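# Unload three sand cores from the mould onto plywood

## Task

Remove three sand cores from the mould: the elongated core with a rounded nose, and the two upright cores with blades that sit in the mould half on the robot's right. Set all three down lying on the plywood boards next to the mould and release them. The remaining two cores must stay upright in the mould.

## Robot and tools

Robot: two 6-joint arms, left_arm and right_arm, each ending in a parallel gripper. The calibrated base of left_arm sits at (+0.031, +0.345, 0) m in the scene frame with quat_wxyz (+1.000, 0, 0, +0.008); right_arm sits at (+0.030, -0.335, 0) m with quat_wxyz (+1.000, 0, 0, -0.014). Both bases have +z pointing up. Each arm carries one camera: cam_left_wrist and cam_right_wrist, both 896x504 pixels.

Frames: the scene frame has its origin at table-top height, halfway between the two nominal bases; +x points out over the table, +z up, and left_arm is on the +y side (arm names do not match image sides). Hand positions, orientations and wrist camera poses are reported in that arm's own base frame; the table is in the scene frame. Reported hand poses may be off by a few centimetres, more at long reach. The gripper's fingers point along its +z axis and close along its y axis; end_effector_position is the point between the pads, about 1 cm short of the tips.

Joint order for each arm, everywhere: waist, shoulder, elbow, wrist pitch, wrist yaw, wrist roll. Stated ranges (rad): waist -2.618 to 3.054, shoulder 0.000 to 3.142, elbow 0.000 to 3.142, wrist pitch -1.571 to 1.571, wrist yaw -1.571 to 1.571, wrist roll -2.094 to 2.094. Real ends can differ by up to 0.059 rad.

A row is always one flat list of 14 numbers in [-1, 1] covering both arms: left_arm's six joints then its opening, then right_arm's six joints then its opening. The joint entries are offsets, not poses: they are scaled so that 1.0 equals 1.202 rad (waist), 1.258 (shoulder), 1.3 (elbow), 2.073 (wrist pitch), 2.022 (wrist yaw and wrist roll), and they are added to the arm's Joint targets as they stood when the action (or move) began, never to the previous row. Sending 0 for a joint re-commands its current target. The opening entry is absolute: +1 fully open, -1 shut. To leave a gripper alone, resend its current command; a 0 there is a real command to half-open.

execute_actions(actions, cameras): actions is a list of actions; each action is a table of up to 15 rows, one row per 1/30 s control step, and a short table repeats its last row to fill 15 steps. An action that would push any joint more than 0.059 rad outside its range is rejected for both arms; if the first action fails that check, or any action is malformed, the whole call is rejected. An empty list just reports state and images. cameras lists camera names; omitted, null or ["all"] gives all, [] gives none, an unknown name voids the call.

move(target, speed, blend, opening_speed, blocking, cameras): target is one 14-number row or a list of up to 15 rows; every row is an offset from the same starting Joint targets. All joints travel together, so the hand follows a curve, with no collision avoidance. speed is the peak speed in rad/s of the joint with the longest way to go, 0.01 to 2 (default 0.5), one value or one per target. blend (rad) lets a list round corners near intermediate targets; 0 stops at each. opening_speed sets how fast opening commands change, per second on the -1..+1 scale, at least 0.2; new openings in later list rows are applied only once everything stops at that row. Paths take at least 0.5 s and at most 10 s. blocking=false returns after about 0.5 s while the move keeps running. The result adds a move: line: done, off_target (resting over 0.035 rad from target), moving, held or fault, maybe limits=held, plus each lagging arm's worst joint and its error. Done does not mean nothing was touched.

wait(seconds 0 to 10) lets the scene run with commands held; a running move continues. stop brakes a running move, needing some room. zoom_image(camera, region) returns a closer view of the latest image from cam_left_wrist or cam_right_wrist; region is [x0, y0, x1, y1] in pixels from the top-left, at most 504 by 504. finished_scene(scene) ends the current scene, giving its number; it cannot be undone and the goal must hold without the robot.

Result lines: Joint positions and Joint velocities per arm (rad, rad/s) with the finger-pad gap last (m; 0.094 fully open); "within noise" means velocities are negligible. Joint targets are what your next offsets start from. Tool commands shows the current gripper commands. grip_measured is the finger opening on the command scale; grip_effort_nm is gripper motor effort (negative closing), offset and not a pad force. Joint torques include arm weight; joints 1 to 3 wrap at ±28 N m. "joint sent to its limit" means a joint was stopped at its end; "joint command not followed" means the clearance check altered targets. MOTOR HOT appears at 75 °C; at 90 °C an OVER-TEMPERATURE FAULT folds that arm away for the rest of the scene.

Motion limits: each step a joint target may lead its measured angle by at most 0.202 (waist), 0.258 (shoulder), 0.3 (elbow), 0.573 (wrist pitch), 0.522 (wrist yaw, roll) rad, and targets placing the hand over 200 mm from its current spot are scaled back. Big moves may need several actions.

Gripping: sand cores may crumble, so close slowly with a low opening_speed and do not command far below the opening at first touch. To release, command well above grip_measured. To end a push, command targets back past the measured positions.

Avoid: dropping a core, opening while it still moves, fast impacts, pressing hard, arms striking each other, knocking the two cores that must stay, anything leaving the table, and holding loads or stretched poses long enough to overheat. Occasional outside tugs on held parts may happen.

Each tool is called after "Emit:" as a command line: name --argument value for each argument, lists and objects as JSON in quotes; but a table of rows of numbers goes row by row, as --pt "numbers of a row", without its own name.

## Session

Emit:
execute_actions --actions '[]'

Scene clock: 0.00 s.
left_arm: end_effector_position=(+0.3919, -0.2703, +0.3417) grip_measured=+1.000 grip_effort_nm=n/a end_effector_quat_wxyz=(+0.564, +0.433, +0.543, -0.447) | right_arm: end_effector_position=(+0.3255, +0.0985, +0.1807) grip_measured=+1.000 grip_effort_nm=n/a end_effector_quat_wxyz=(+0.100, -0.217, +0.970, -0.037)
Joint positions: left_arm=[-0.271 1.676 1.232 0.519 1.072 -0.062 0.094] | right_arm=[0.342 1.662 1.591 -1.308 0.097 -0.107 0.094]
Joint velocities: within noise
Joint torques (N m): no reading
Heat: left arm: 32 °C; right arm: 32 °C.
Joint targets: left_arm=[-0.271 1.667 1.240 0.516 1.072 -0.062] | right_arm=[0.342 1.652 1.601 -1.306 0.099 -0.106]
Tool commands: left_gripper/opening=+1.0 right_gripper/opening=+1.0

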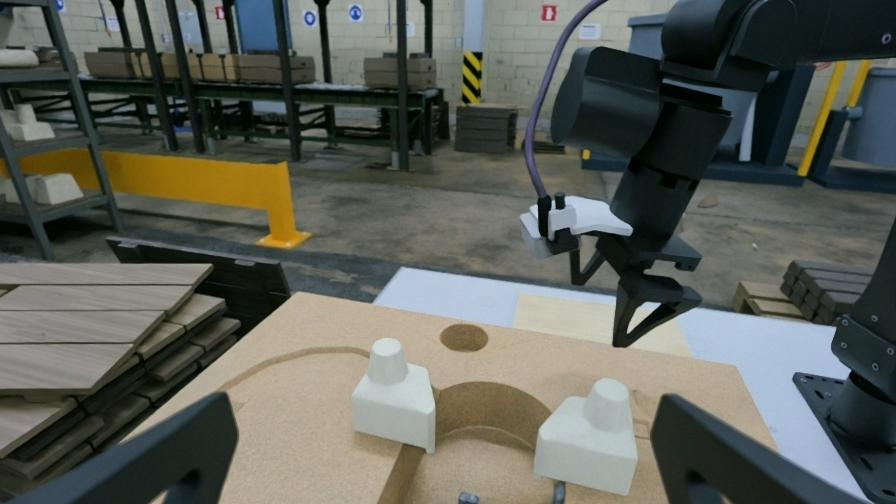

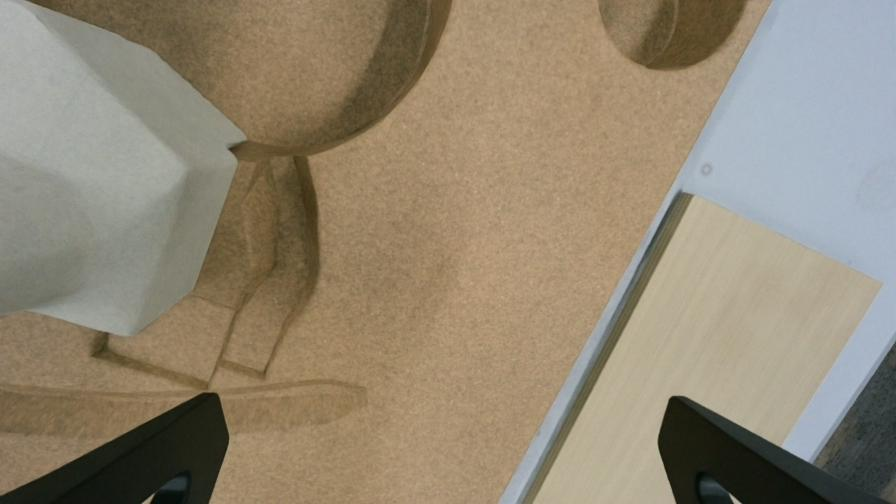

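Emit:
move --target '[-0.232,-0.312,0.3,-0.647,-0.53,0.031,1,0.131,-0.3,0.022,0.2315,-0.049,0.0524,1]' --speed 1.0

Scene clock: 5.27 s.
left_arm: end_effector_position=(+0.3227, -0.1955, +0.3904) grip_measured=+1.000 grip_effort_nm=0.027 end_effector_quat_wxyz=(+0.494, +0.230, +0.826, -0.143) | right_arm: end_effector_position=(+0.3299, +0.1771, +0.3808) grip_measured=+1.000 grip_effort_nm=0.027 end_effector_quat_wxyz=(+0.485, -0.213, +0.840, +0.117)
Joint positions: left_arm=[-0.543 1.284 1.611 -0.817 0.009 -0.006 0.094] | right_arm=[0.493 1.286 1.605 -0.845 0.007 -0.007 0.094]
Joint velocities: within noise
Joint torques (N m): left_arm=[-0.42 -4.16 6.72 2 -0.09 0.02] | right_arm=[0.59 -4.3 7.42 1.6 -0.08 0.04]
Heat: left arm: 33 °C; right arm: 33 °C.
Joint targets: left_arm=[-0.550 1.274 1.630 -0.825 0.000 0.001] | right_arm=[0.500 1.275 1.629 -0.826 0.000 0.000]
move: done

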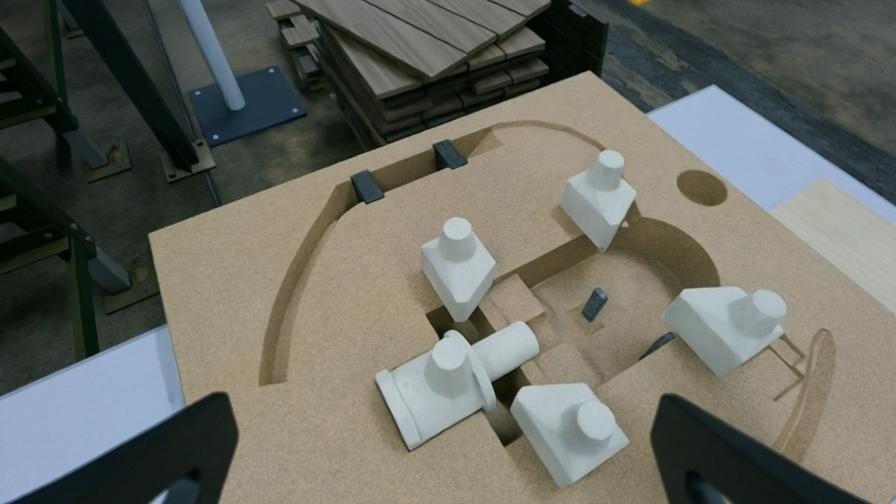

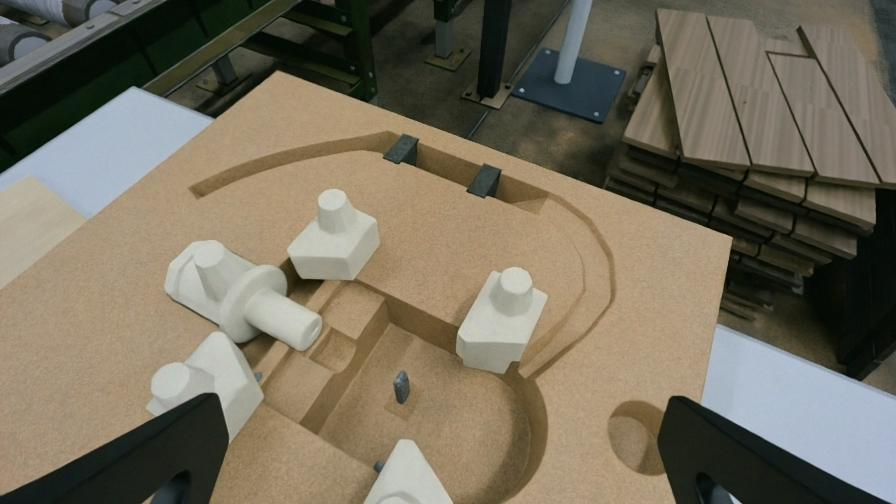

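Emit:
move --pt "0.006 0.519 0.333 -0.1245 0 0 1 0.0516 0.375 0.2315 -0.291 0 0 1" --pt "0.006 0.437 -0.043 0.085 0 0 1 0.0516 0.3065 -0.135 -0.095 0 0 1" --speed '[0.7,0.35]' --blend 0.03

Scene clock: 16.50 s.
left_arm: end_effector_position=(+0.4231, -0.2558, +0.1585) grip_measured=+1.000 grip_effort_nm=0.032 end_effector_quat_wxyz=(+0.295, +0.254, +0.917, -0.087) | right_arm: end_effector_position=(+0.3209, +0.1990, +0.1463) grip_measured=+1.000 grip_effort_nm=0.032 end_effector_quat_wxyz=(+0.145, -0.274, +0.950, +0.038)
Joint positions: left_arm=[-0.543 1.867 1.582 -0.66 0.008 -0.005 0.094] | right_arm=[0.555 1.692 1.463 -1.041 0.006 -0.006 0.094]
Joint velocities: within noise
Joint torques (N m): left_arm=[-0.02 -12 4.82 1.71 -0.06 0.01] | right_arm=[0.57 -9.37 4.88 0.78 -0.07 0.04]
Heat: left arm: 34 °C; right arm: 34 °C.
Joint targets: left_arm=[-0.543 1.824 1.574 -0.649 0.000 0.001] | right_arm=[0.562 1.660 1.454 -1.023 0.000 0.000]
move: off_target (left_arm); left_arm: the shoulder is farthest, 0.043 rad from its target

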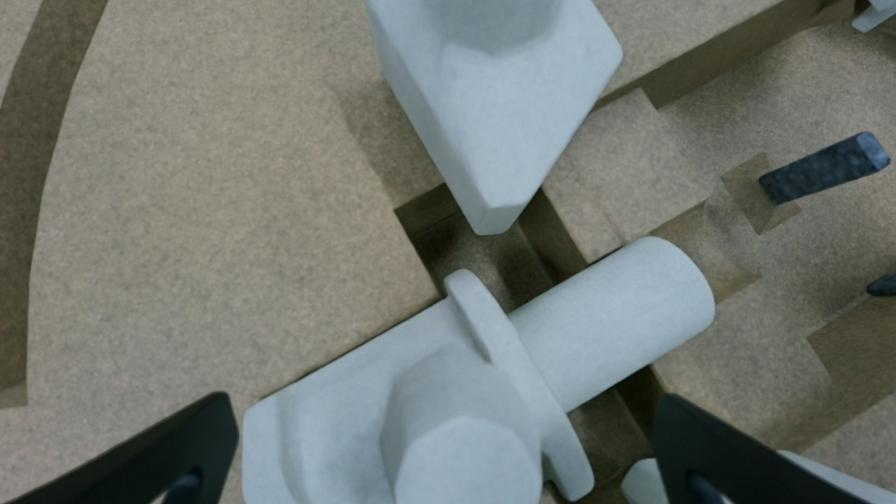

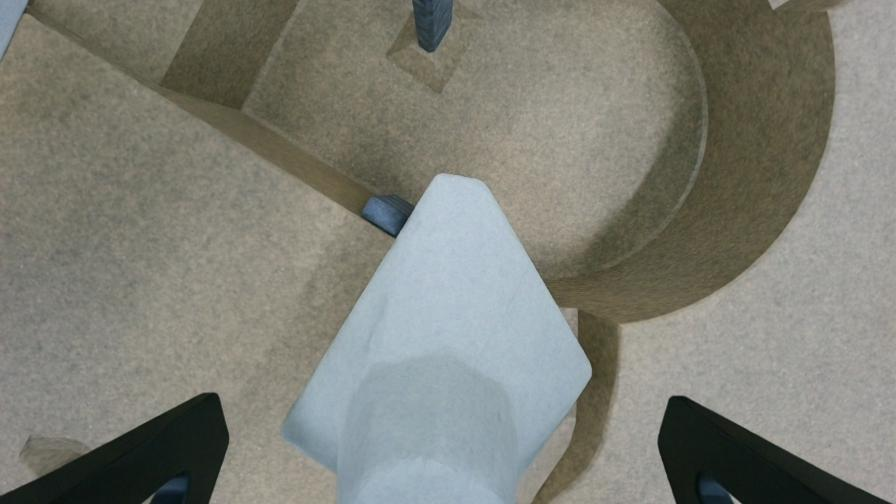

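Emit:
move --target '[0,0,0,0,0,0,1,0.008,-0.033,-0.015,-0.011,0,0,1]' --speed 0.3 --cameras '[]'

Emit:
move --target '[0,0,0,0,0,0,-0.58,0,0,0,0,0,0,-0.58]' --opening_speed 0.7

Scene clock: 20.90 s.
left_arm: end_effector_position=(+0.4233, -0.2560, +0.1587) grip_measured=+1.000 grip_effort_nm=0.032 end_effector_quat_wxyz=(+0.296, +0.254, +0.917, -0.087) | right_arm: end_effector_position=(+0.3149, +0.1988, +0.1566) grip_measured=+1.000 grip_effort_nm=0.027 end_effector_quat_wxyz=(+0.159, -0.277, +0.947, +0.042)
Joint positions: left_arm=[-0.543 1.867 1.582 -0.659 0.008 -0.005 0.094] | right_arm=[0.563 1.647 1.445 -1.039 0.006 -0.006 0.094]
Joint velocities: within noise
Joint torques (N m): left_arm=[0.03 -12 4.79 1.67 -0.08 0.02] | right_arm=[0.7 -8.72 4.86 0.58 -0.07 0.03]
Heat: left arm: 34 °C; right arm: 36 °C.
Joint targets: left_arm=[-0.543 1.824 1.574 -0.649 0.000 0.001] | right_arm=[0.571 1.619 1.434 -1.045 0.000 0.000]
move: off_target (left_arm); left_arm: the shoulder is farthest, 0.043 rad from its target
No camera images: "cameras" was empty.

Scene clock: 23.37 s.
left_arm: end_effector_position=(+0.4223, -0.2577, +0.1587) grip_measured=-0.324 grip_effort_nm=-0.994 end_effector_quat_wxyz=(+0.295, +0.256, +0.916, -0.092) | right_arm: end_effector_position=(+0.3146, +0.1994, +0.1566) grip_measured=-0.341 grip_effort_nm=-1.004 end_effector_quat_wxyz=(+0.158, -0.277, +0.947, +0.044)
Joint positions: left_arm=[-0.543 1.867 1.582 -0.659 0.018 -0.004 0.032] | right_arm=[0.564 1.647 1.445 -1.039 0.003 -0.006 0.031]
Joint velocities: within noise
Joint torques (N m): left_arm=[0.06 -11.95 4.85 1.69 -0.17 0.01] | right_arm=[0.66 -8.73 4.78 0.58 -0.05 0.03]
Heat: left arm: 34 °C; right arm: 37 °C.
Joint targets: left_arm=[-0.543 1.824 1.574 -0.649 0.000 0.001] | right_arm=[0.571 1.619 1.434 -1.045 0.000 0.000]
move: off_target (left_arm); left_arm: the shoulder is farthest, 0.043 rad from its target

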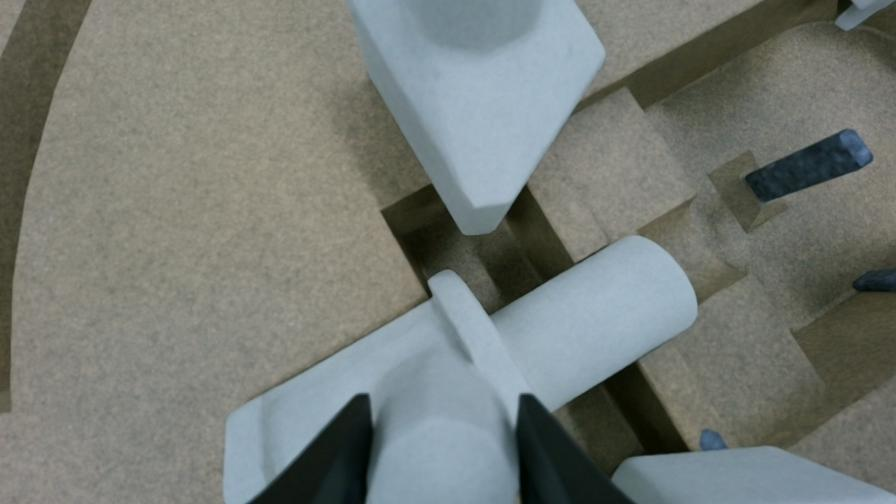

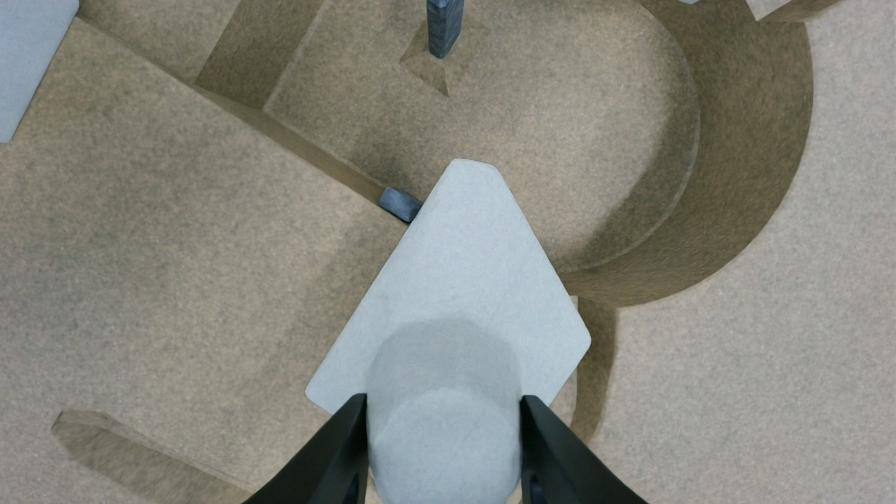

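Emit:
move --pt "0 0.019 0.165 -0.0965 0 0 -0.58 0 0.0207 0.172 -0.0994 0 0 -0.58" --pt "0 0.052 0.443 -0.203 0 0 -0.58 0 0.0978 0.425 -0.222 0 0 -0.58" --pt "0.3686 0.052 0.443 -0.203 0 0 -0.58 -0.392 -0.214 -0.4285 0.157 0.544 -0.3956 -0.58" --pt "0.826 -0.512 -0.4415 0.009 0 0 -0.58 -0.392 -0.214 -0.4285 0.157 0.544 -0.3956 -0.58" --speed '[0.35,0.5,0.55,0.7]' --blend 0.05

Scene clock: 34.43 s.
left_arm: end_effector_position=(+0.2934, +0.1412, +0.1608) grip_measured=-0.326 grip_effort_nm=-0.999 end_effector_quat_wxyz=(+0.290, -0.213, +0.931, +0.066) | right_arm: end_effector_position=(+0.2769, -0.1218, +0.1523) grip_measured=-0.343 grip_effort_nm=-1.004 end_effector_quat_wxyz=(-0.040, -0.313, +0.810, -0.494)
Joint positions: left_arm=[0.445 1.233 0.984 -0.718 -0.001 -0.004 0.032] | right_arm=[0.104 1.386 0.872 -0.758 1.01 -0.799 0.031]
Joint velocities: within noise
Joint torques (N m): left_arm=[0.43 -7.54 6.78 2.5 0.05 0] | right_arm=[-0.38 -7.08 5.71 0.87 1.25 -0.05]
Heat: left arm: 35 °C; right arm: 38 °C.
Joint targets: left_arm=[0.450 1.180 1.000 -0.630 0.000 0.001] | right_arm=[0.100 1.349 0.877 -0.720 1.100 -0.800]
move: off_target (left_arm, right_arm); left_arm: the wrist pitch is farthest, 0.088 rad from its target; right_arm: the wrist yaw is farthest, 0.090 rad from its target

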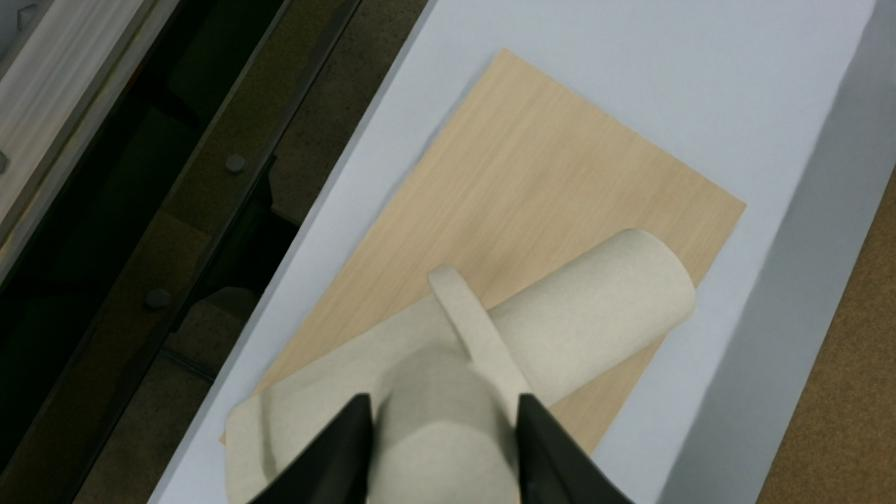

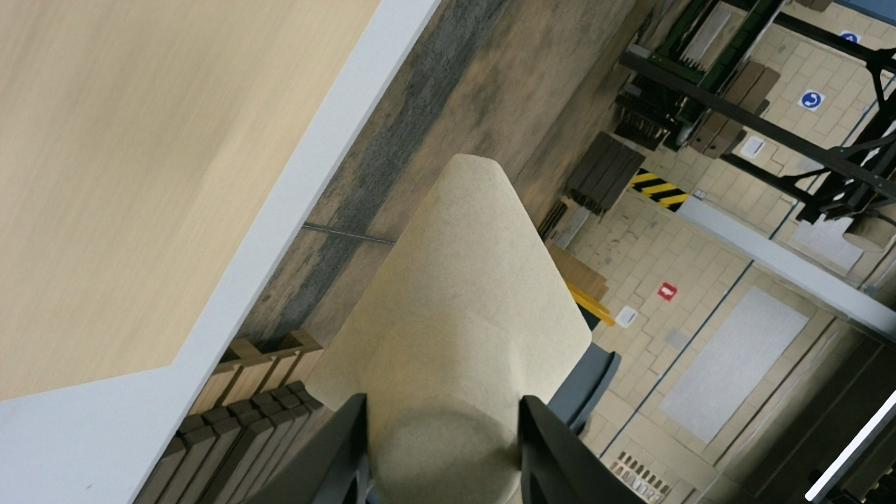

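Emit:
move --pt "-0.017 0.004 -0.12 0.08 0 0 -0.58 0 0.156 -0.239 0.26 0 0 -0.58" --pt "-0.017 0.008 -0.15 0.123 0 0 -0.58 0 0.17 -0.26 0.283 0 0 -0.58" --speed '[0.35,0.12]'

Emit:
move --target '[0,0,0,0,0,0,1,0,0,0,0,0,0,1]' --opening_speed 0.3

Scene clock: 46.53 s.
left_arm: end_effector_position=(+0.3016, +0.1426, +0.1238) grip_measured=-0.327 grip_effort_nm=-0.994 end_effector_quat_wxyz=(+0.320, -0.207, +0.922, +0.071) | right_arm: end_effector_position=(+0.2763, -0.1297, +0.0664) grip_measured=-0.343 grip_effort_nm=-1.004 end_effector_quat_wxyz=(-0.001, -0.266, +0.805, -0.531)
Joint positions: left_arm=[0.438 1.231 0.797 -0.468 -0.001 -0.004 0.032] | right_arm=[0.095 1.555 0.552 -0.14 1.07 -0.8 0.031]
Joint velocities: within noise
Joint torques (N m): left_arm=[-0.54 -6.67 6.13 2.63 0.05 0] | right_arm=[0.44 -3.88 3.34 0.71 0.65 -0.01]
Heat: left arm: 37 °C; right arm: 36 °C.
Joint targets: left_arm=[0.430 1.190 0.805 -0.375 0.000 0.001] | right_arm=[0.100 1.563 0.539 -0.133 1.100 -0.800]
move: off_target (left_arm); left_arm: the wrist pitch is farthest, 0.093 rad from its target

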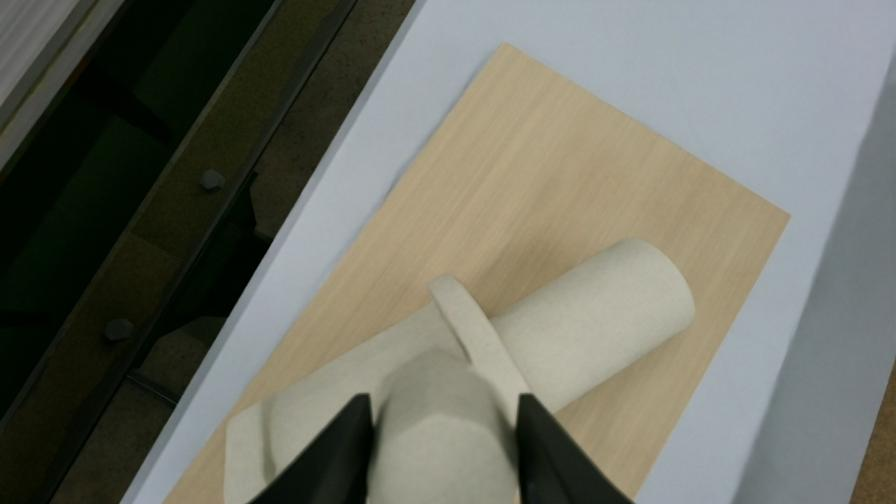

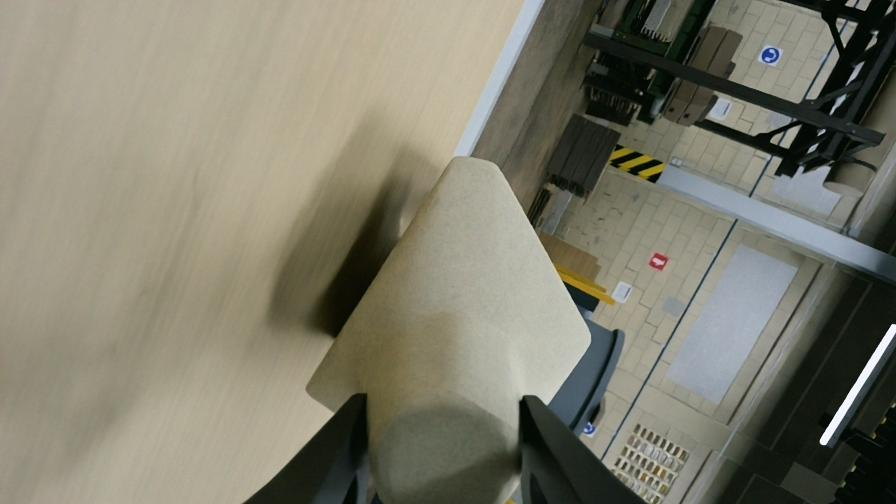

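Scene clock: 52.00 s.
left_arm: end_effector_position=(+0.3151, +0.1489, +0.1437) grip_measured=+0.998 grip_effort_nm=0.120 end_effector_quat_wxyz=(+0.367, -0.203, +0.904, +0.082) | right_arm: end_effector_position=(+0.2754, -0.1307, +0.0677) grip_measured=+0.997 grip_effort_nm=0.183 end_effector_quat_wxyz=(-0.003, -0.265, +0.803, -0.534)
Joint positions: left_arm=[0.438 1.211 0.797 -0.386 -0.001 -0.004 0.094] | right_arm=[0.095 1.555 0.551 -0.139 1.08 -0.8 0.094]
Joint velocities: within noise
Joint torques (N m): left_arm=[-0.57 -5.01 6.13 1.84 0.03 -0.01] | right_arm=[0.46 -3.85 3.44 0.71 0.56 -0.03]
Heat: left arm: 37 °C; right arm: 35 °C.
Joint targets: left_arm=[0.430 1.190 0.805 -0.376 0.000 0.001] | right_arm=[0.100 1.563 0.539 -0.133 1.100 -0.800]
move: done

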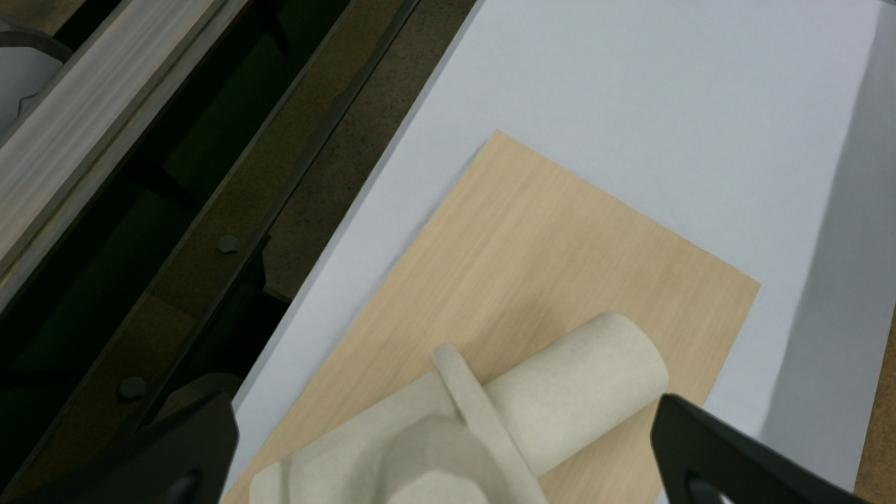

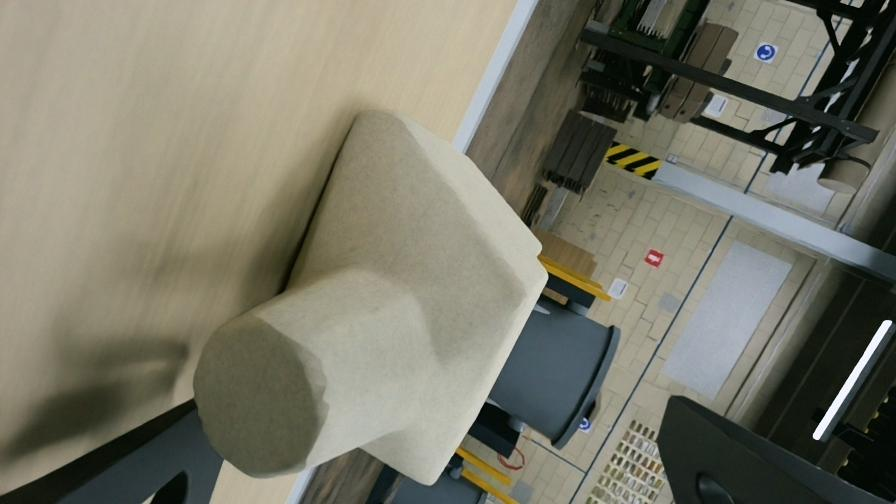

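Emit:
move --pt "0 0.01 0.09 -0.044 0 0 1 0.158 -0.035 0.054 -0.058 0 0 1" --pt "0 0.05 0.45 -0.22 0 0 1 0.183 -0.0906 0.2 -0.22 0 0 1" --pt "0 0.05 0.45 -0.22 0 0 1 0.22 -0.03 0.7 -0.3 -0.1 0.08 1" --pt "0 0.05 0.45 -0.22 0 0 1 0.24 0.029 0.97 -0.37 -0.544 0.3956 1" --speed '[0.35,0.6,0.9,0.9]' --blend 0.05

Scene clock: 59.97 s.
left_arm: end_effector_position=(+0.3265, +0.1543, +0.2992) grip_measured=+0.998 grip_effort_nm=0.125 end_effector_quat_wxyz=(+0.413, -0.199, +0.884, +0.092) | right_arm: end_effector_position=(+0.4121, +0.1656, +0.3234) grip_measured=+0.997 grip_effort_nm=0.168 end_effector_quat_wxyz=(+0.411, -0.174, +0.892, +0.075)
Joint positions: left_arm=[0.438 1.244 1.37 -0.824 -0.001 -0.004 0.094] | right_arm=[0.383 1.591 1.77 -0.889 0.007 -0.007 0.094]
Joint velocities: within noise
Joint torques (N m): left_arm=[-0.66 -2.82 7.02 1.79 0.07 0] | right_arm=[0.5 -5.44 8.06 1.18 -0.08 0]
Heat: left arm: 37 °C; right arm: 35 °C.
Joint targets: left_arm=[0.430 1.253 1.390 -0.832 0.000 0.001] | right_arm=[0.389 1.600 1.800 -0.901 0.000 0.000]
move: done

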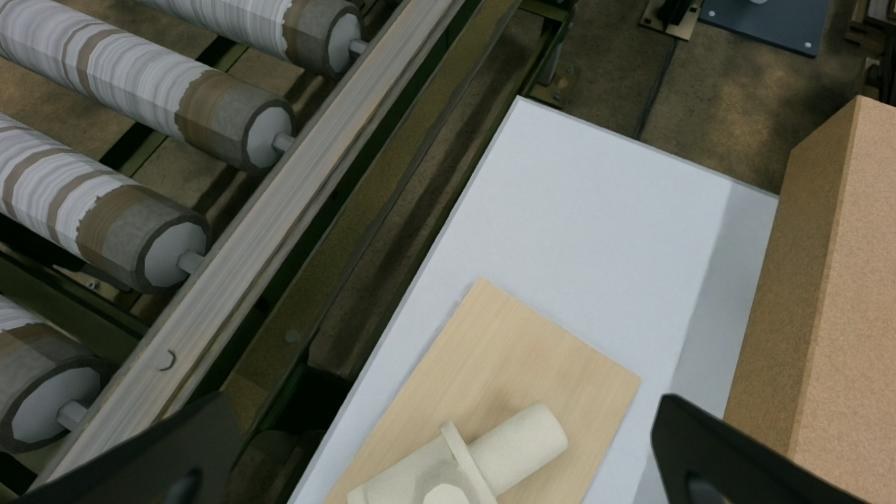

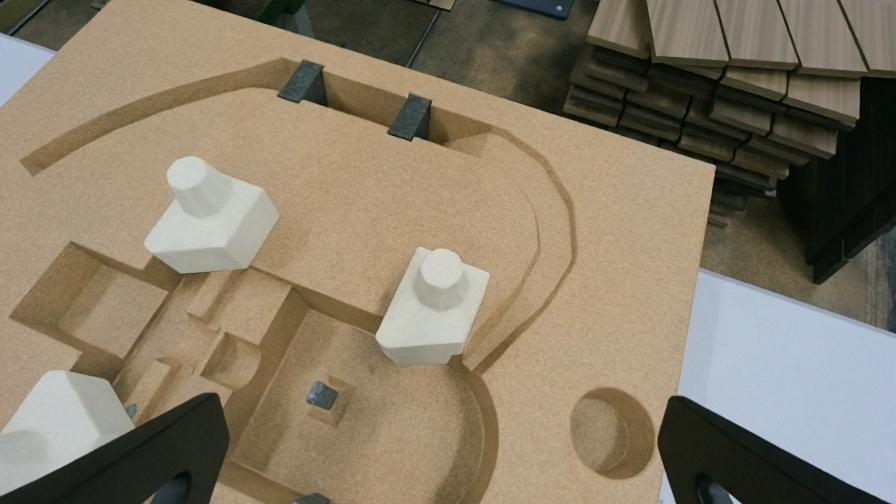

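Emit:
move --pt "0 0 0 0 0 0 1 0.004 0.343 0.285 -0.042 0 0 1" --pt "0 0 0 0 0 0 1 0.004 0.257 -0.103 0.174 0 0 1" --speed '[0.6,0.35]' --blend 0.02 --cameras '["cam_right_wrist"]'

Scene clock: 68.23 s.
left_arm: end_effector_position=(+0.3265, +0.1542, +0.2991) grip_measured=+0.998 grip_effort_nm=0.120 end_effector_quat_wxyz=(+0.412, -0.199, +0.884, +0.092) | right_arm: end_effector_position=(+0.4986, +0.2006, +0.1646) grip_measured=+0.997 grip_effort_nm=0.168 end_effector_quat_wxyz=(+0.349, -0.180, +0.918, +0.063)
Joint positions: left_arm=[0.438 1.244 1.37 -0.824 -0.001 -0.004 0.094] | right_arm=[0.383 1.963 1.676 -0.559 0.007 -0.006 0.094]
Joint velocities: within noise
Joint torques (N m): left_arm=[-0.57 -2.8 7.1 1.81 0.03 0] | right_arm=[0.95 -12.74 5.41 1.35 -0.08 0.03]
Heat: left arm: 37 °C; right arm: 36 °C.
Joint targets: left_arm=[0.430 1.253 1.390 -0.832 0.000 0.001] | right_arm=[0.393 1.923 1.666 -0.540 0.000 0.000]
move: off_target (right_arm); right_arm: the shoulder is farthest, 0.039 rad from its target
Images, in order (width x height): cam_right_wrist 896x504.

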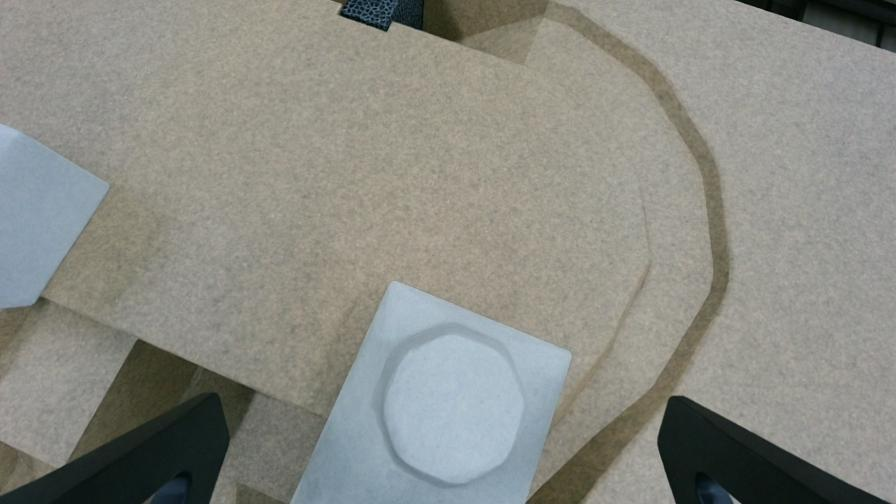

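Emit:
move --target '[0,0,0,0,0,0,1,-0.006,0.0115,0,0.006,0,0,1]' --speed 0.3 --cameras '[]'

Emit:
move --target '[0,0,0,0,0,0,1,0,0,0,0,0,0,-0.58]' --opening_speed 0.7 --cameras '["cam_right_wrist"]'

Scene clock: 71.73 s.
left_arm: end_effector_position=(+0.3265, +0.1542, +0.2991) grip_measured=+0.998 grip_effort_nm=0.120 end_effector_quat_wxyz=(+0.412, -0.199, +0.884, +0.092) | right_arm: end_effector_position=(+0.5007, +0.2015, +0.1667) grip_measured=+0.997 grip_effort_nm=0.168 end_effector_quat_wxyz=(+0.354, -0.179, +0.916, +0.064)
Joint positions: left_arm=[0.438 1.244 1.37 -0.824 -0.001 -0.004 0.094] | right_arm=[0.383 1.963 1.676 -0.547 0.007 -0.006 0.094]
Joint velocities: within noise
Joint torques (N m): left_arm=[-0.57 -2.8 7.04 1.82 0.04 -0.04] | right_arm=[0.29 -11.51 5.41 1.35 -0.07 0.04]
Heat: left arm: 37 °C; right arm: 37 °C.
Joint targets: left_arm=[0.430 1.253 1.390 -0.832 0.000 0.001] | right_arm=[0.386 1.937 1.666 -0.527 0.000 0.000]
move: done
No camera images: "cameras" was empty.

Scene clock: 74.20 s.
left_arm: end_effector_position=(+0.3265, +0.1542, +0.2991) grip_measured=+0.998 grip_effort_nm=0.125 end_effector_quat_wxyz=(+0.412, -0.199, +0.884, +0.092) | right_arm: end_effector_position=(+0.5007, +0.2020, +0.1669) grip_measured=-0.387 grip_effort_nm=-0.999 end_effector_quat_wxyz=(+0.355, -0.180, +0.915, +0.066)
Joint positions: left_arm=[0.438 1.244 1.37 -0.824 -0.001 -0.004 0.094] | right_arm=[0.383 1.963 1.676 -0.546 0.004 -0.006 0.029]
Joint velocities: within noise
Joint torques (N m): left_arm=[-0.62 -2.86 7.05 1.8 0.02 -0.01] | right_arm=[0.29 -11.52 5.42 1.34 -0.05 0.03]
Heat: left arm: 37 °C; right arm: 37 °C.
Joint targets: left_arm=[0.430 1.253 1.390 -0.832 0.000 0.001] | right_arm=[0.386 1.937 1.666 -0.527 -0.001 0.000]
move: done
Images, in order (width x height): cam_right_wrist 896x504.

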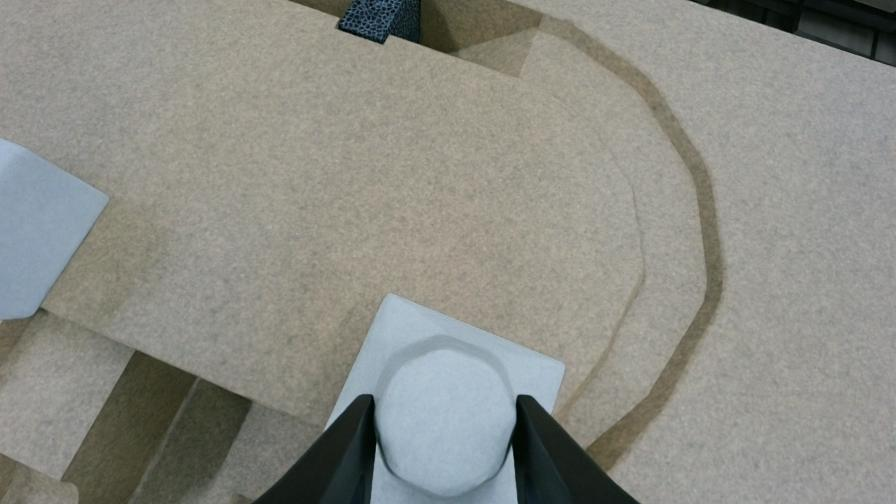

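Emit:
move --target '[0,0,0,0,0,0,1,0,0,0,0,0,0,0.5]' --opening_speed 1.5 --cameras '[]'

Emit:
move --target '[0,0,0,0,0,0,1,0,0.022,0,0.002,0,0,0.5]' --speed 0.3 --cameras '[]'

Emit:
move --target '[0,0,0,0,0,0,1,0,0,0,0,0,0,-0.58]' --opening_speed 0.9 --cameras '["cam_right_wrist"]'

Scene clock: 93.27 s.
left_arm: end_effector_position=(+0.3265, +0.1542, +0.2991) grip_measured=+0.998 grip_effort_nm=0.120 end_effector_quat_wxyz=(+0.412, -0.199, +0.884, +0.092) | right_arm: end_effector_position=(+0.5008, +0.2020, +0.1669) grip_measured=+0.497 grip_effort_nm=0.183 end_effector_quat_wxyz=(+0.355, -0.179, +0.915, +0.066)
Joint positions: left_arm=[0.438 1.244 1.37 -0.824 -0.001 -0.004 0.094] | right_arm=[0.383 1.963 1.676 -0.545 0.004 -0.006 0.07]
Joint velocities: within noise
Joint torques (N m): left_arm=[-0.61 -2.81 7.04 1.81 0.04 0] | right_arm=[0.31 -11.49 5.42 1.34 -0.05 0.03]
Heat: left arm: 37 °C; right arm: 39 °C.
Joint targets: left_arm=[0.430 1.253 1.390 -0.832 0.000 0.001] | right_arm=[0.386 1.937 1.666 -0.527 -0.001 0.000]
move: done
No camera images: "cameras" was empty.

Scene clock: 93.97 s.
left_arm: end_effector_position=(+0.3265, +0.1542, +0.2991) grip_measured=+0.998 grip_effort_nm=0.125 end_effector_quat_wxyz=(+0.412, -0.199, +0.884, +0.092) | right_arm: end_effector_position=(+0.5013, +0.2022, +0.1674) grip_measured=+0.497 grip_effort_nm=0.178 end_effector_quat_wxyz=(+0.356, -0.179, +0.915, +0.066)
Joint positions: left_arm=[0.438 1.244 1.37 -0.824 -0.001 -0.004 0.094] | right_arm=[0.383 1.963 1.676 -0.542 0.004 -0.006 0.07]
Joint velocities: within noise
Joint torques (N m): left_arm=[-0.58 -2.86 6.98 1.82 0.06 0] | right_arm=[0.34 -9.29 5.42 1.37 -0.05 0.02]
Heat: left arm: 37 °C; right arm: 39 °C.
Joint targets: left_arm=[0.430 1.253 1.390 -0.832 0.000 0.001] | right_arm=[0.386 1.965 1.666 -0.523 -0.001 0.000]
move: done
No camera images: "cameras" was empty.

Scene clock: 95.37 s.
left_arm: end_effector_position=(+0.3265, +0.1542, +0.2991) grip_measured=+0.998 grip_effort_nm=0.115 end_effector_quat_wxyz=(+0.412, -0.199, +0.884, +0.092) | right_arm: end_effector_position=(+0.5014, +0.2023, +0.1676) grip_measured=-0.388 grip_effort_nm=-0.999 end_effector_quat_wxyz=(+0.357, -0.179, +0.915, +0.066)
Joint positions: left_arm=[0.438 1.244 1.37 -0.824 -0.001 -0.004 0.094] | right_arm=[0.383 1.963 1.676 -0.541 0.004 -0.006 0.029]
Joint velocities: within noise
Joint torques (N m): left_arm=[-0.66 -2.81 7.15 1.82 0.04 -0.01] | right_arm=[0.32 -9.32 5.42 1.34 -0.05 0.03]
Heat: left arm: 37 °C; right arm: 38 °C.
Joint targets: left_arm=[0.430 1.253 1.390 -0.832 0.000 0.001] | right_arm=[0.386 1.965 1.666 -0.523 -0.001 0.000]
move: done
Images, in order (width x height): cam_right_wrist 896x504.

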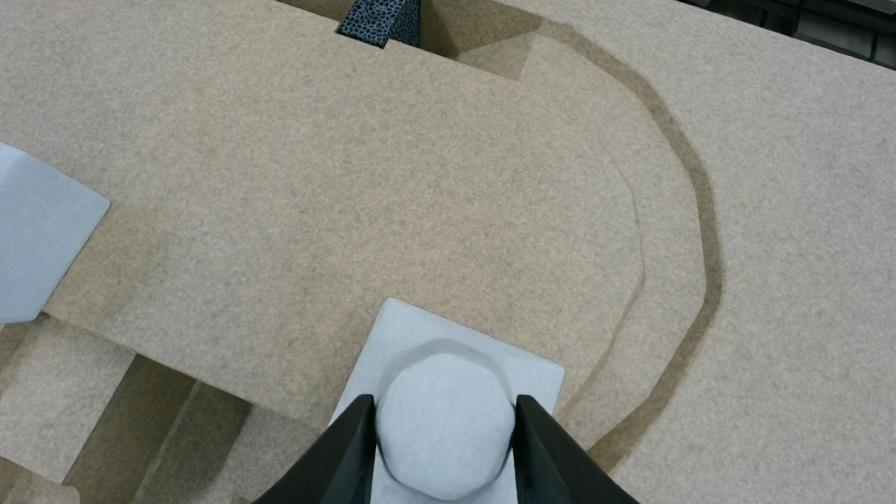

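Emit:
move --target '[0,0,0,0,0,0,1,0,0,0,0,0,0,0.3]' --opening_speed 1.5 --cameras '[]'

Emit:
move --target '[0,0,0,0,0,0,1,0,0.026,0.012,0.0,0,0,0.3]' --speed 0.3 --cameras '[]'

Scene clock: 98.90 s.
left_arm: end_effector_position=(+0.3265, +0.1542, +0.2991) grip_measured=+0.998 grip_effort_nm=0.129 end_effector_quat_wxyz=(+0.412, -0.199, +0.884, +0.092) | right_arm: end_effector_position=(+0.5015, +0.2023, +0.1676) grip_measured=+0.297 grip_effort_nm=0.178 end_effector_quat_wxyz=(+0.357, -0.179, +0.914, +0.066)
Joint positions: left_arm=[0.438 1.244 1.37 -0.824 -0.001 -0.004 0.094] | right_arm=[0.383 1.963 1.676 -0.541 0.004 -0.006 0.061]
Joint velocities: within noise
Joint torques (N m): left_arm=[-0.54 -2.84 7.08 1.82 0.05 0.01] | right_arm=[0.31 -9.31 5.41 1.33 -0.05 0.03]
Heat: left arm: 38 °C; right arm: 38 °C.
Joint targets: left_arm=[0.430 1.253 1.390 -0.832 0.000 0.001] | right_arm=[0.386 1.965 1.666 -0.523 -0.001 0.000]
move: done
No camera images: "cameras" was empty.

Scene clock: 99.67 s.
left_arm: end_effector_position=(+0.3265, +0.1542, +0.2991) grip_measured=+0.998 grip_effort_nm=0.120 end_effector_quat_wxyz=(+0.412, -0.199, +0.884, +0.092) | right_arm: end_effector_position=(+0.5028, +0.2028, +0.1552) grip_measured=+0.297 grip_effort_nm=0.183 end_effector_quat_wxyz=(+0.346, -0.180, +0.918, +0.064)
Joint positions: left_arm=[0.438 1.244 1.37 -0.824 -0.001 -0.004 0.094] | right_arm=[0.383 1.987 1.676 -0.539 0.004 -0.006 0.061]
Joint velocities: within noise
Joint torques (N m): left_arm=[-0.66 -2.92 7.06 1.81 0.01 -0.01] | right_arm=[0.31 -8.81 6.46 1.29 -0.05 0.03]
Heat: left arm: 38 °C; right arm: 38 °C.
Joint targets: left_arm=[0.430 1.253 1.390 -0.832 0.000 0.001] | right_arm=[0.386 1.998 1.682 -0.523 -0.001 0.000]
move: done
No camera images: "cameras" was empty.

Emit:
move --target '[0,0,0,0,0,0,1,0,0,0,0,0,0,-0.58]' --opening_speed 0.8 --cameras '[]'

Emit:
move --pt "0 0 0 0 0 0 1 0 0 0.172 -0.111 0 0 -0.58" --pt "0 0 0 0 0 0 1 0 0.0874 0.549 -0.28 0 0 -0.58" --pt "0 0 0 0 0 0 1 0 -0.346 -0.001 -0.2055 0 0 -0.58" --pt "0 0 0 0 0 0 1 -0.246 -0.149 -0.105 -0.208 0.544 -0.3215 -0.58" --speed '[0.35,0.5,0.6,0.6]' --blend 0.05 --cameras '["cam_right_wrist"]'

Scene clock: 107.10 s.
left_arm: end_effector_position=(+0.3265, +0.1542, +0.2991) grip_measured=+0.998 grip_effort_nm=0.125 end_effector_quat_wxyz=(+0.412, -0.199, +0.884, +0.092) | right_arm: end_effector_position=(+0.5026, +0.2035, +0.1553) grip_measured=-0.270 grip_effort_nm=-0.999 end_effector_quat_wxyz=(+0.346, -0.179, +0.919, +0.067)
Joint positions: left_arm=[0.438 1.244 1.37 -0.824 -0.001 -0.004 0.094] | right_arm=[0.383 1.987 1.676 -0.539 0 -0.002 0.034]
Joint velocities: within noise
Joint torques (N m): left_arm=[-0.57 -2.93 7.08 1.8 0.04 0.01] | right_arm=[0.29 -8.81 6.54 1.28 -0.02 -0.02]
Heat: left arm: 38 °C; right arm: 39 °C.
Joint targets: left_arm=[0.430 1.253 1.390 -0.832 0.000 0.001] | right_arm=[0.386 1.998 1.682 -0.523 0.000 0.000]
move: done
No camera images: "cameras" was empty.

Scene clock: 112.53 s.
left_arm: end_effector_position=(+0.3265, +0.1542, +0.2991) grip_measured=+0.998 grip_effort_nm=0.125 end_effector_quat_wxyz=(+0.412, -0.199, +0.884, +0.092) | right_arm: end_effector_position=(+0.3991, -0.1152, +0.2136) grip_measured=-0.273 grip_effort_nm=-1.004 end_effector_quat_wxyz=(+0.004, -0.234, +0.831, -0.504)
Joint positions: left_arm=[0.438 1.244 1.37 -0.824 -0.001 -0.004 0.094] | right_arm=[0.092 1.813 1.545 -0.98 1.026 -0.64 0.034]
Joint velocities: within noise
Joint torques (N m): left_arm=[-0.61 -2.81 7.06 1.81 0.06 0] | right_arm=[-0.13 -7.9 5.53 0.76 1.08 -0.17]
Heat: left arm: 38 °C; right arm: 40 °C.
Joint targets: left_arm=[0.430 1.253 1.390 -0.832 0.000 0.001] | right_arm=[0.090 1.810 1.545 -0.954 1.100 -0.650]
move: off_target (right_arm); right_arm: the wrist yaw is farthest, 0.074 rad from its target
Images, in order (width x height): cam_right_wrist 896x504.

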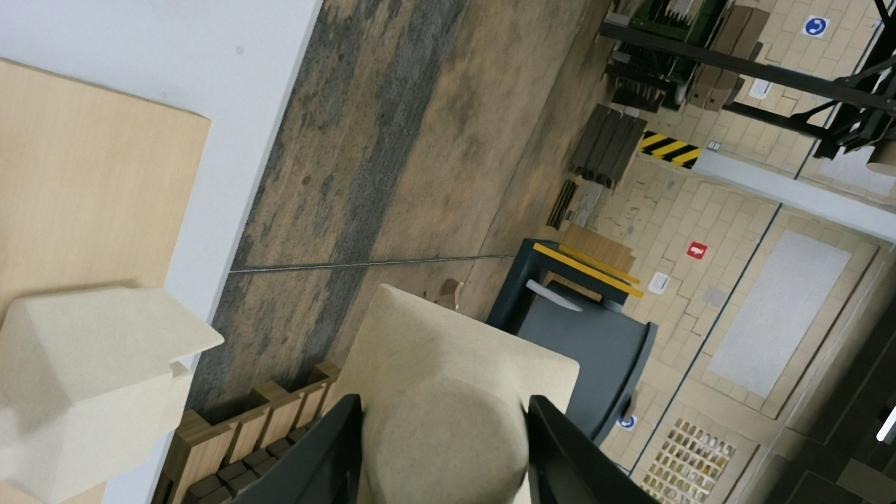

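Emit:
move --pt "0 0 0 0 0 0 1 -0.011 0.077 -0.264 0.2214 0 0 -0.58" --pt "0 0 0 0 0 0 1 -0.011 0.164 -0.326 0.315 0 0 -0.58" --speed '[0.4,0.15]' --cameras '["cam_right_wrist"]'

Scene clock: 118.43 s.
left_arm: end_effector_position=(+0.3265, +0.1542, +0.2991) grip_measured=+0.998 grip_effort_nm=0.125 end_effector_quat_wxyz=(+0.412, -0.199, +0.884, +0.092) | right_arm: end_effector_position=(+0.4030, -0.1243, +0.0620) grip_measured=-0.273 grip_effort_nm=-1.004 end_effector_quat_wxyz=(+0.018, -0.208, +0.827, -0.522)
Joint positions: left_arm=[0.438 1.244 1.37 -0.824 -0.001 -0.004 0.094] | right_arm=[0.076 2.007 1.13 -0.316 1.061 -0.64 0.034]
Joint velocities: within noise
Joint torques (N m): left_arm=[-0.64 -2.84 7.05 1.81 0.04 0] | right_arm=[0.12 -7.61 3.89 0.74 0.75 -0.14]
Heat: left arm: 38 °C; right arm: 40 °C.
Joint targets: left_arm=[0.430 1.253 1.390 -0.832 0.000 0.001] | right_arm=[0.077 2.017 1.121 -0.301 1.099 -0.650]
move: off_target (right_arm); right_arm: the wrist yaw is farthest, 0.039 rad from its target
Images, in order (width x height): cam_right_wrist 896x504.

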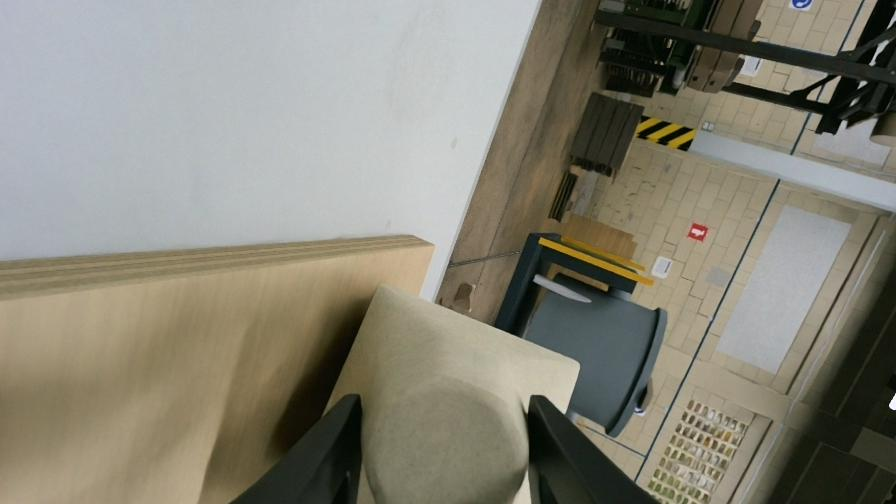

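Emit:
move --target '[0,0,0,0,0,0,1,0,0.0077,-0.0125,0.012,0,0,-0.58]' --speed 0.1 --cameras '[]'

Scene clock: 121.53 s.
left_arm: end_effector_position=(+0.3265, +0.1542, +0.2991) grip_measured=+0.998 grip_effort_nm=0.125 end_effector_quat_wxyz=(+0.412, -0.199, +0.884, +0.092) | right_arm: end_effector_position=(+0.4031, -0.1255, +0.0607) grip_measured=-0.273 grip_effort_nm=-1.009 end_effector_quat_wxyz=(+0.021, -0.203, +0.824, -0.529)
Joint positions: left_arm=[0.438 1.244 1.37 -0.824 -0.001 -0.004 0.094] | right_arm=[0.076 2.012 1.118 -0.282 1.075 -0.644 0.034]
Joint velocities: within noise
Joint torques (N m): left_arm=[-0.61 -2.88 7.12 1.81 0.03 -0.01] | right_arm=[0.09 -7.27 3.7 0.67 0.61 -0.1]
Heat: left arm: 38 °C; right arm: 39 °C.
Joint targets: left_arm=[0.430 1.253 1.390 -0.832 0.000 0.001] | right_arm=[0.077 2.027 1.105 -0.276 1.099 -0.650]
move: done
No camera images: "cameras" was empty.

Emit:
move --target '[0,0,0,0,0,0,1,0,0,0,0,0,0,1]' --opening_speed 0.3 --cameras '["cam_right_wrist"]'

Emit:
move --pt "0 0 0 0 0 0 1 0.075 -0.078 -0.038 -0.024 0 0 1" --pt "0 0 0 0 0 0 1 0.166 -0.184 -0.006 -0.108 0 0 1" --pt "0 0 0 0 0 0 1 0.166 -0.418 0.427 -0.325 0 0 1" --speed '[0.25,0.4,0.7]' --blend 0.03 --cameras '["cam_right_wrist"]'

Scene clock: 130.47 s.
left_arm: end_effector_position=(+0.3265, +0.1542, +0.2991) grip_measured=+0.998 grip_effort_nm=0.115 end_effector_quat_wxyz=(+0.412, -0.199, +0.884, +0.092) | right_arm: end_effector_position=(+0.4014, -0.1282, +0.0643) grip_measured=+0.997 grip_effort_nm=0.198 end_effector_quat_wxyz=(+0.015, -0.199, +0.817, -0.541)
Joint positions: left_arm=[0.438 1.244 1.37 -0.824 -0.001 -0.004 0.094] | right_arm=[0.076 2.014 1.116 -0.277 1.106 -0.649 0.094]
Joint velocities: within noise
Joint torques (N m): left_arm=[-0.62 -2.92 7.08 1.8 0.05 0] | right_arm=[0.08 -7.45 3.82 0.6 0.32 -0.05]
Heat: left arm: 38 °C; right arm: 39 °C.
Joint targets: left_arm=[0.430 1.253 1.390 -0.832 0.000 0.001] | right_arm=[0.077 2.026 1.105 -0.276 1.100 -0.650]
move: done
Images, in order (width x height): cam_right_wrist 896x504.

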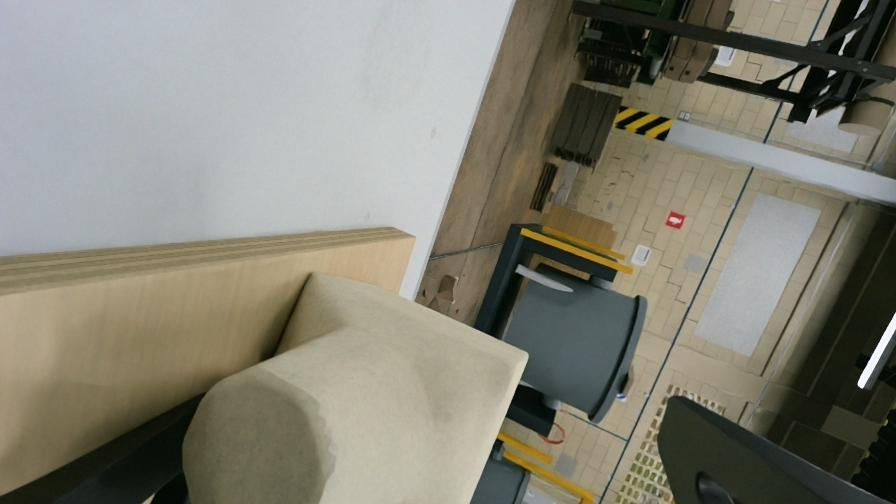

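Scene clock: 132.97 s.
left_arm: end_effector_position=(+0.3265, +0.1542, +0.2991) grip_measured=+0.998 grip_effort_nm=0.115 end_effector_quat_wxyz=(+0.412, -0.199, +0.884, +0.092) | right_arm: end_effector_position=(+0.3722, -0.0589, +0.3676) grip_measured=+0.997 grip_effort_nm=0.168 end_effector_quat_wxyz=(+0.225, -0.180, +0.794, -0.535)
Joint positions: left_arm=[0.438 1.244 1.37 -0.824 -0.001 -0.004 0.094] | right_arm=[0.274 1.502 1.644 -0.937 1.095 -0.659 0.094]
Joint velocities: within noise
Joint torques (N m): left_arm=[-0.58 -2.85 7.06 1.79 0.03 0] | right_arm=[0.24 -5.33 6.74 0.84 0.34 0.06]
Heat: left arm: 38 °C; right arm: 39 °C.
Joint targets: left_arm=[0.430 1.253 1.390 -0.832 0.000 0.001] | right_arm=[0.277 1.501 1.660 -0.950 1.100 -0.650]
move: done
Images, in order (width x height): cam_right_wrist 896x504.

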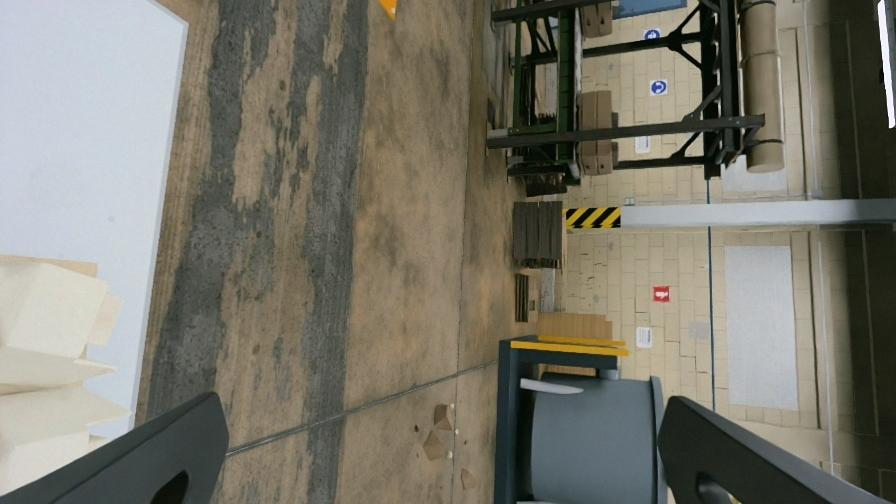

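Emit:
zoom_image --camera "cam_right_wrist" --region '[0, 200, 250, 504]'

Scaled by 1.658.

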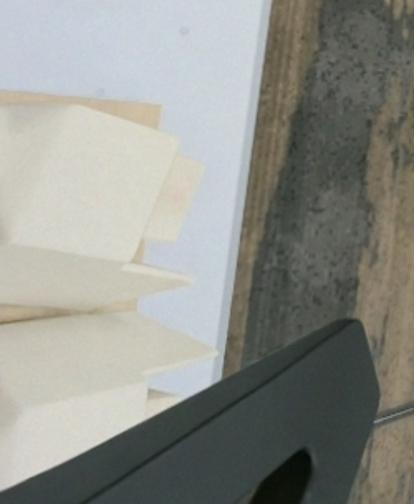

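Both lie on the board.

Emit:
finished_scene --scene 2

The scene is finished: the task was done.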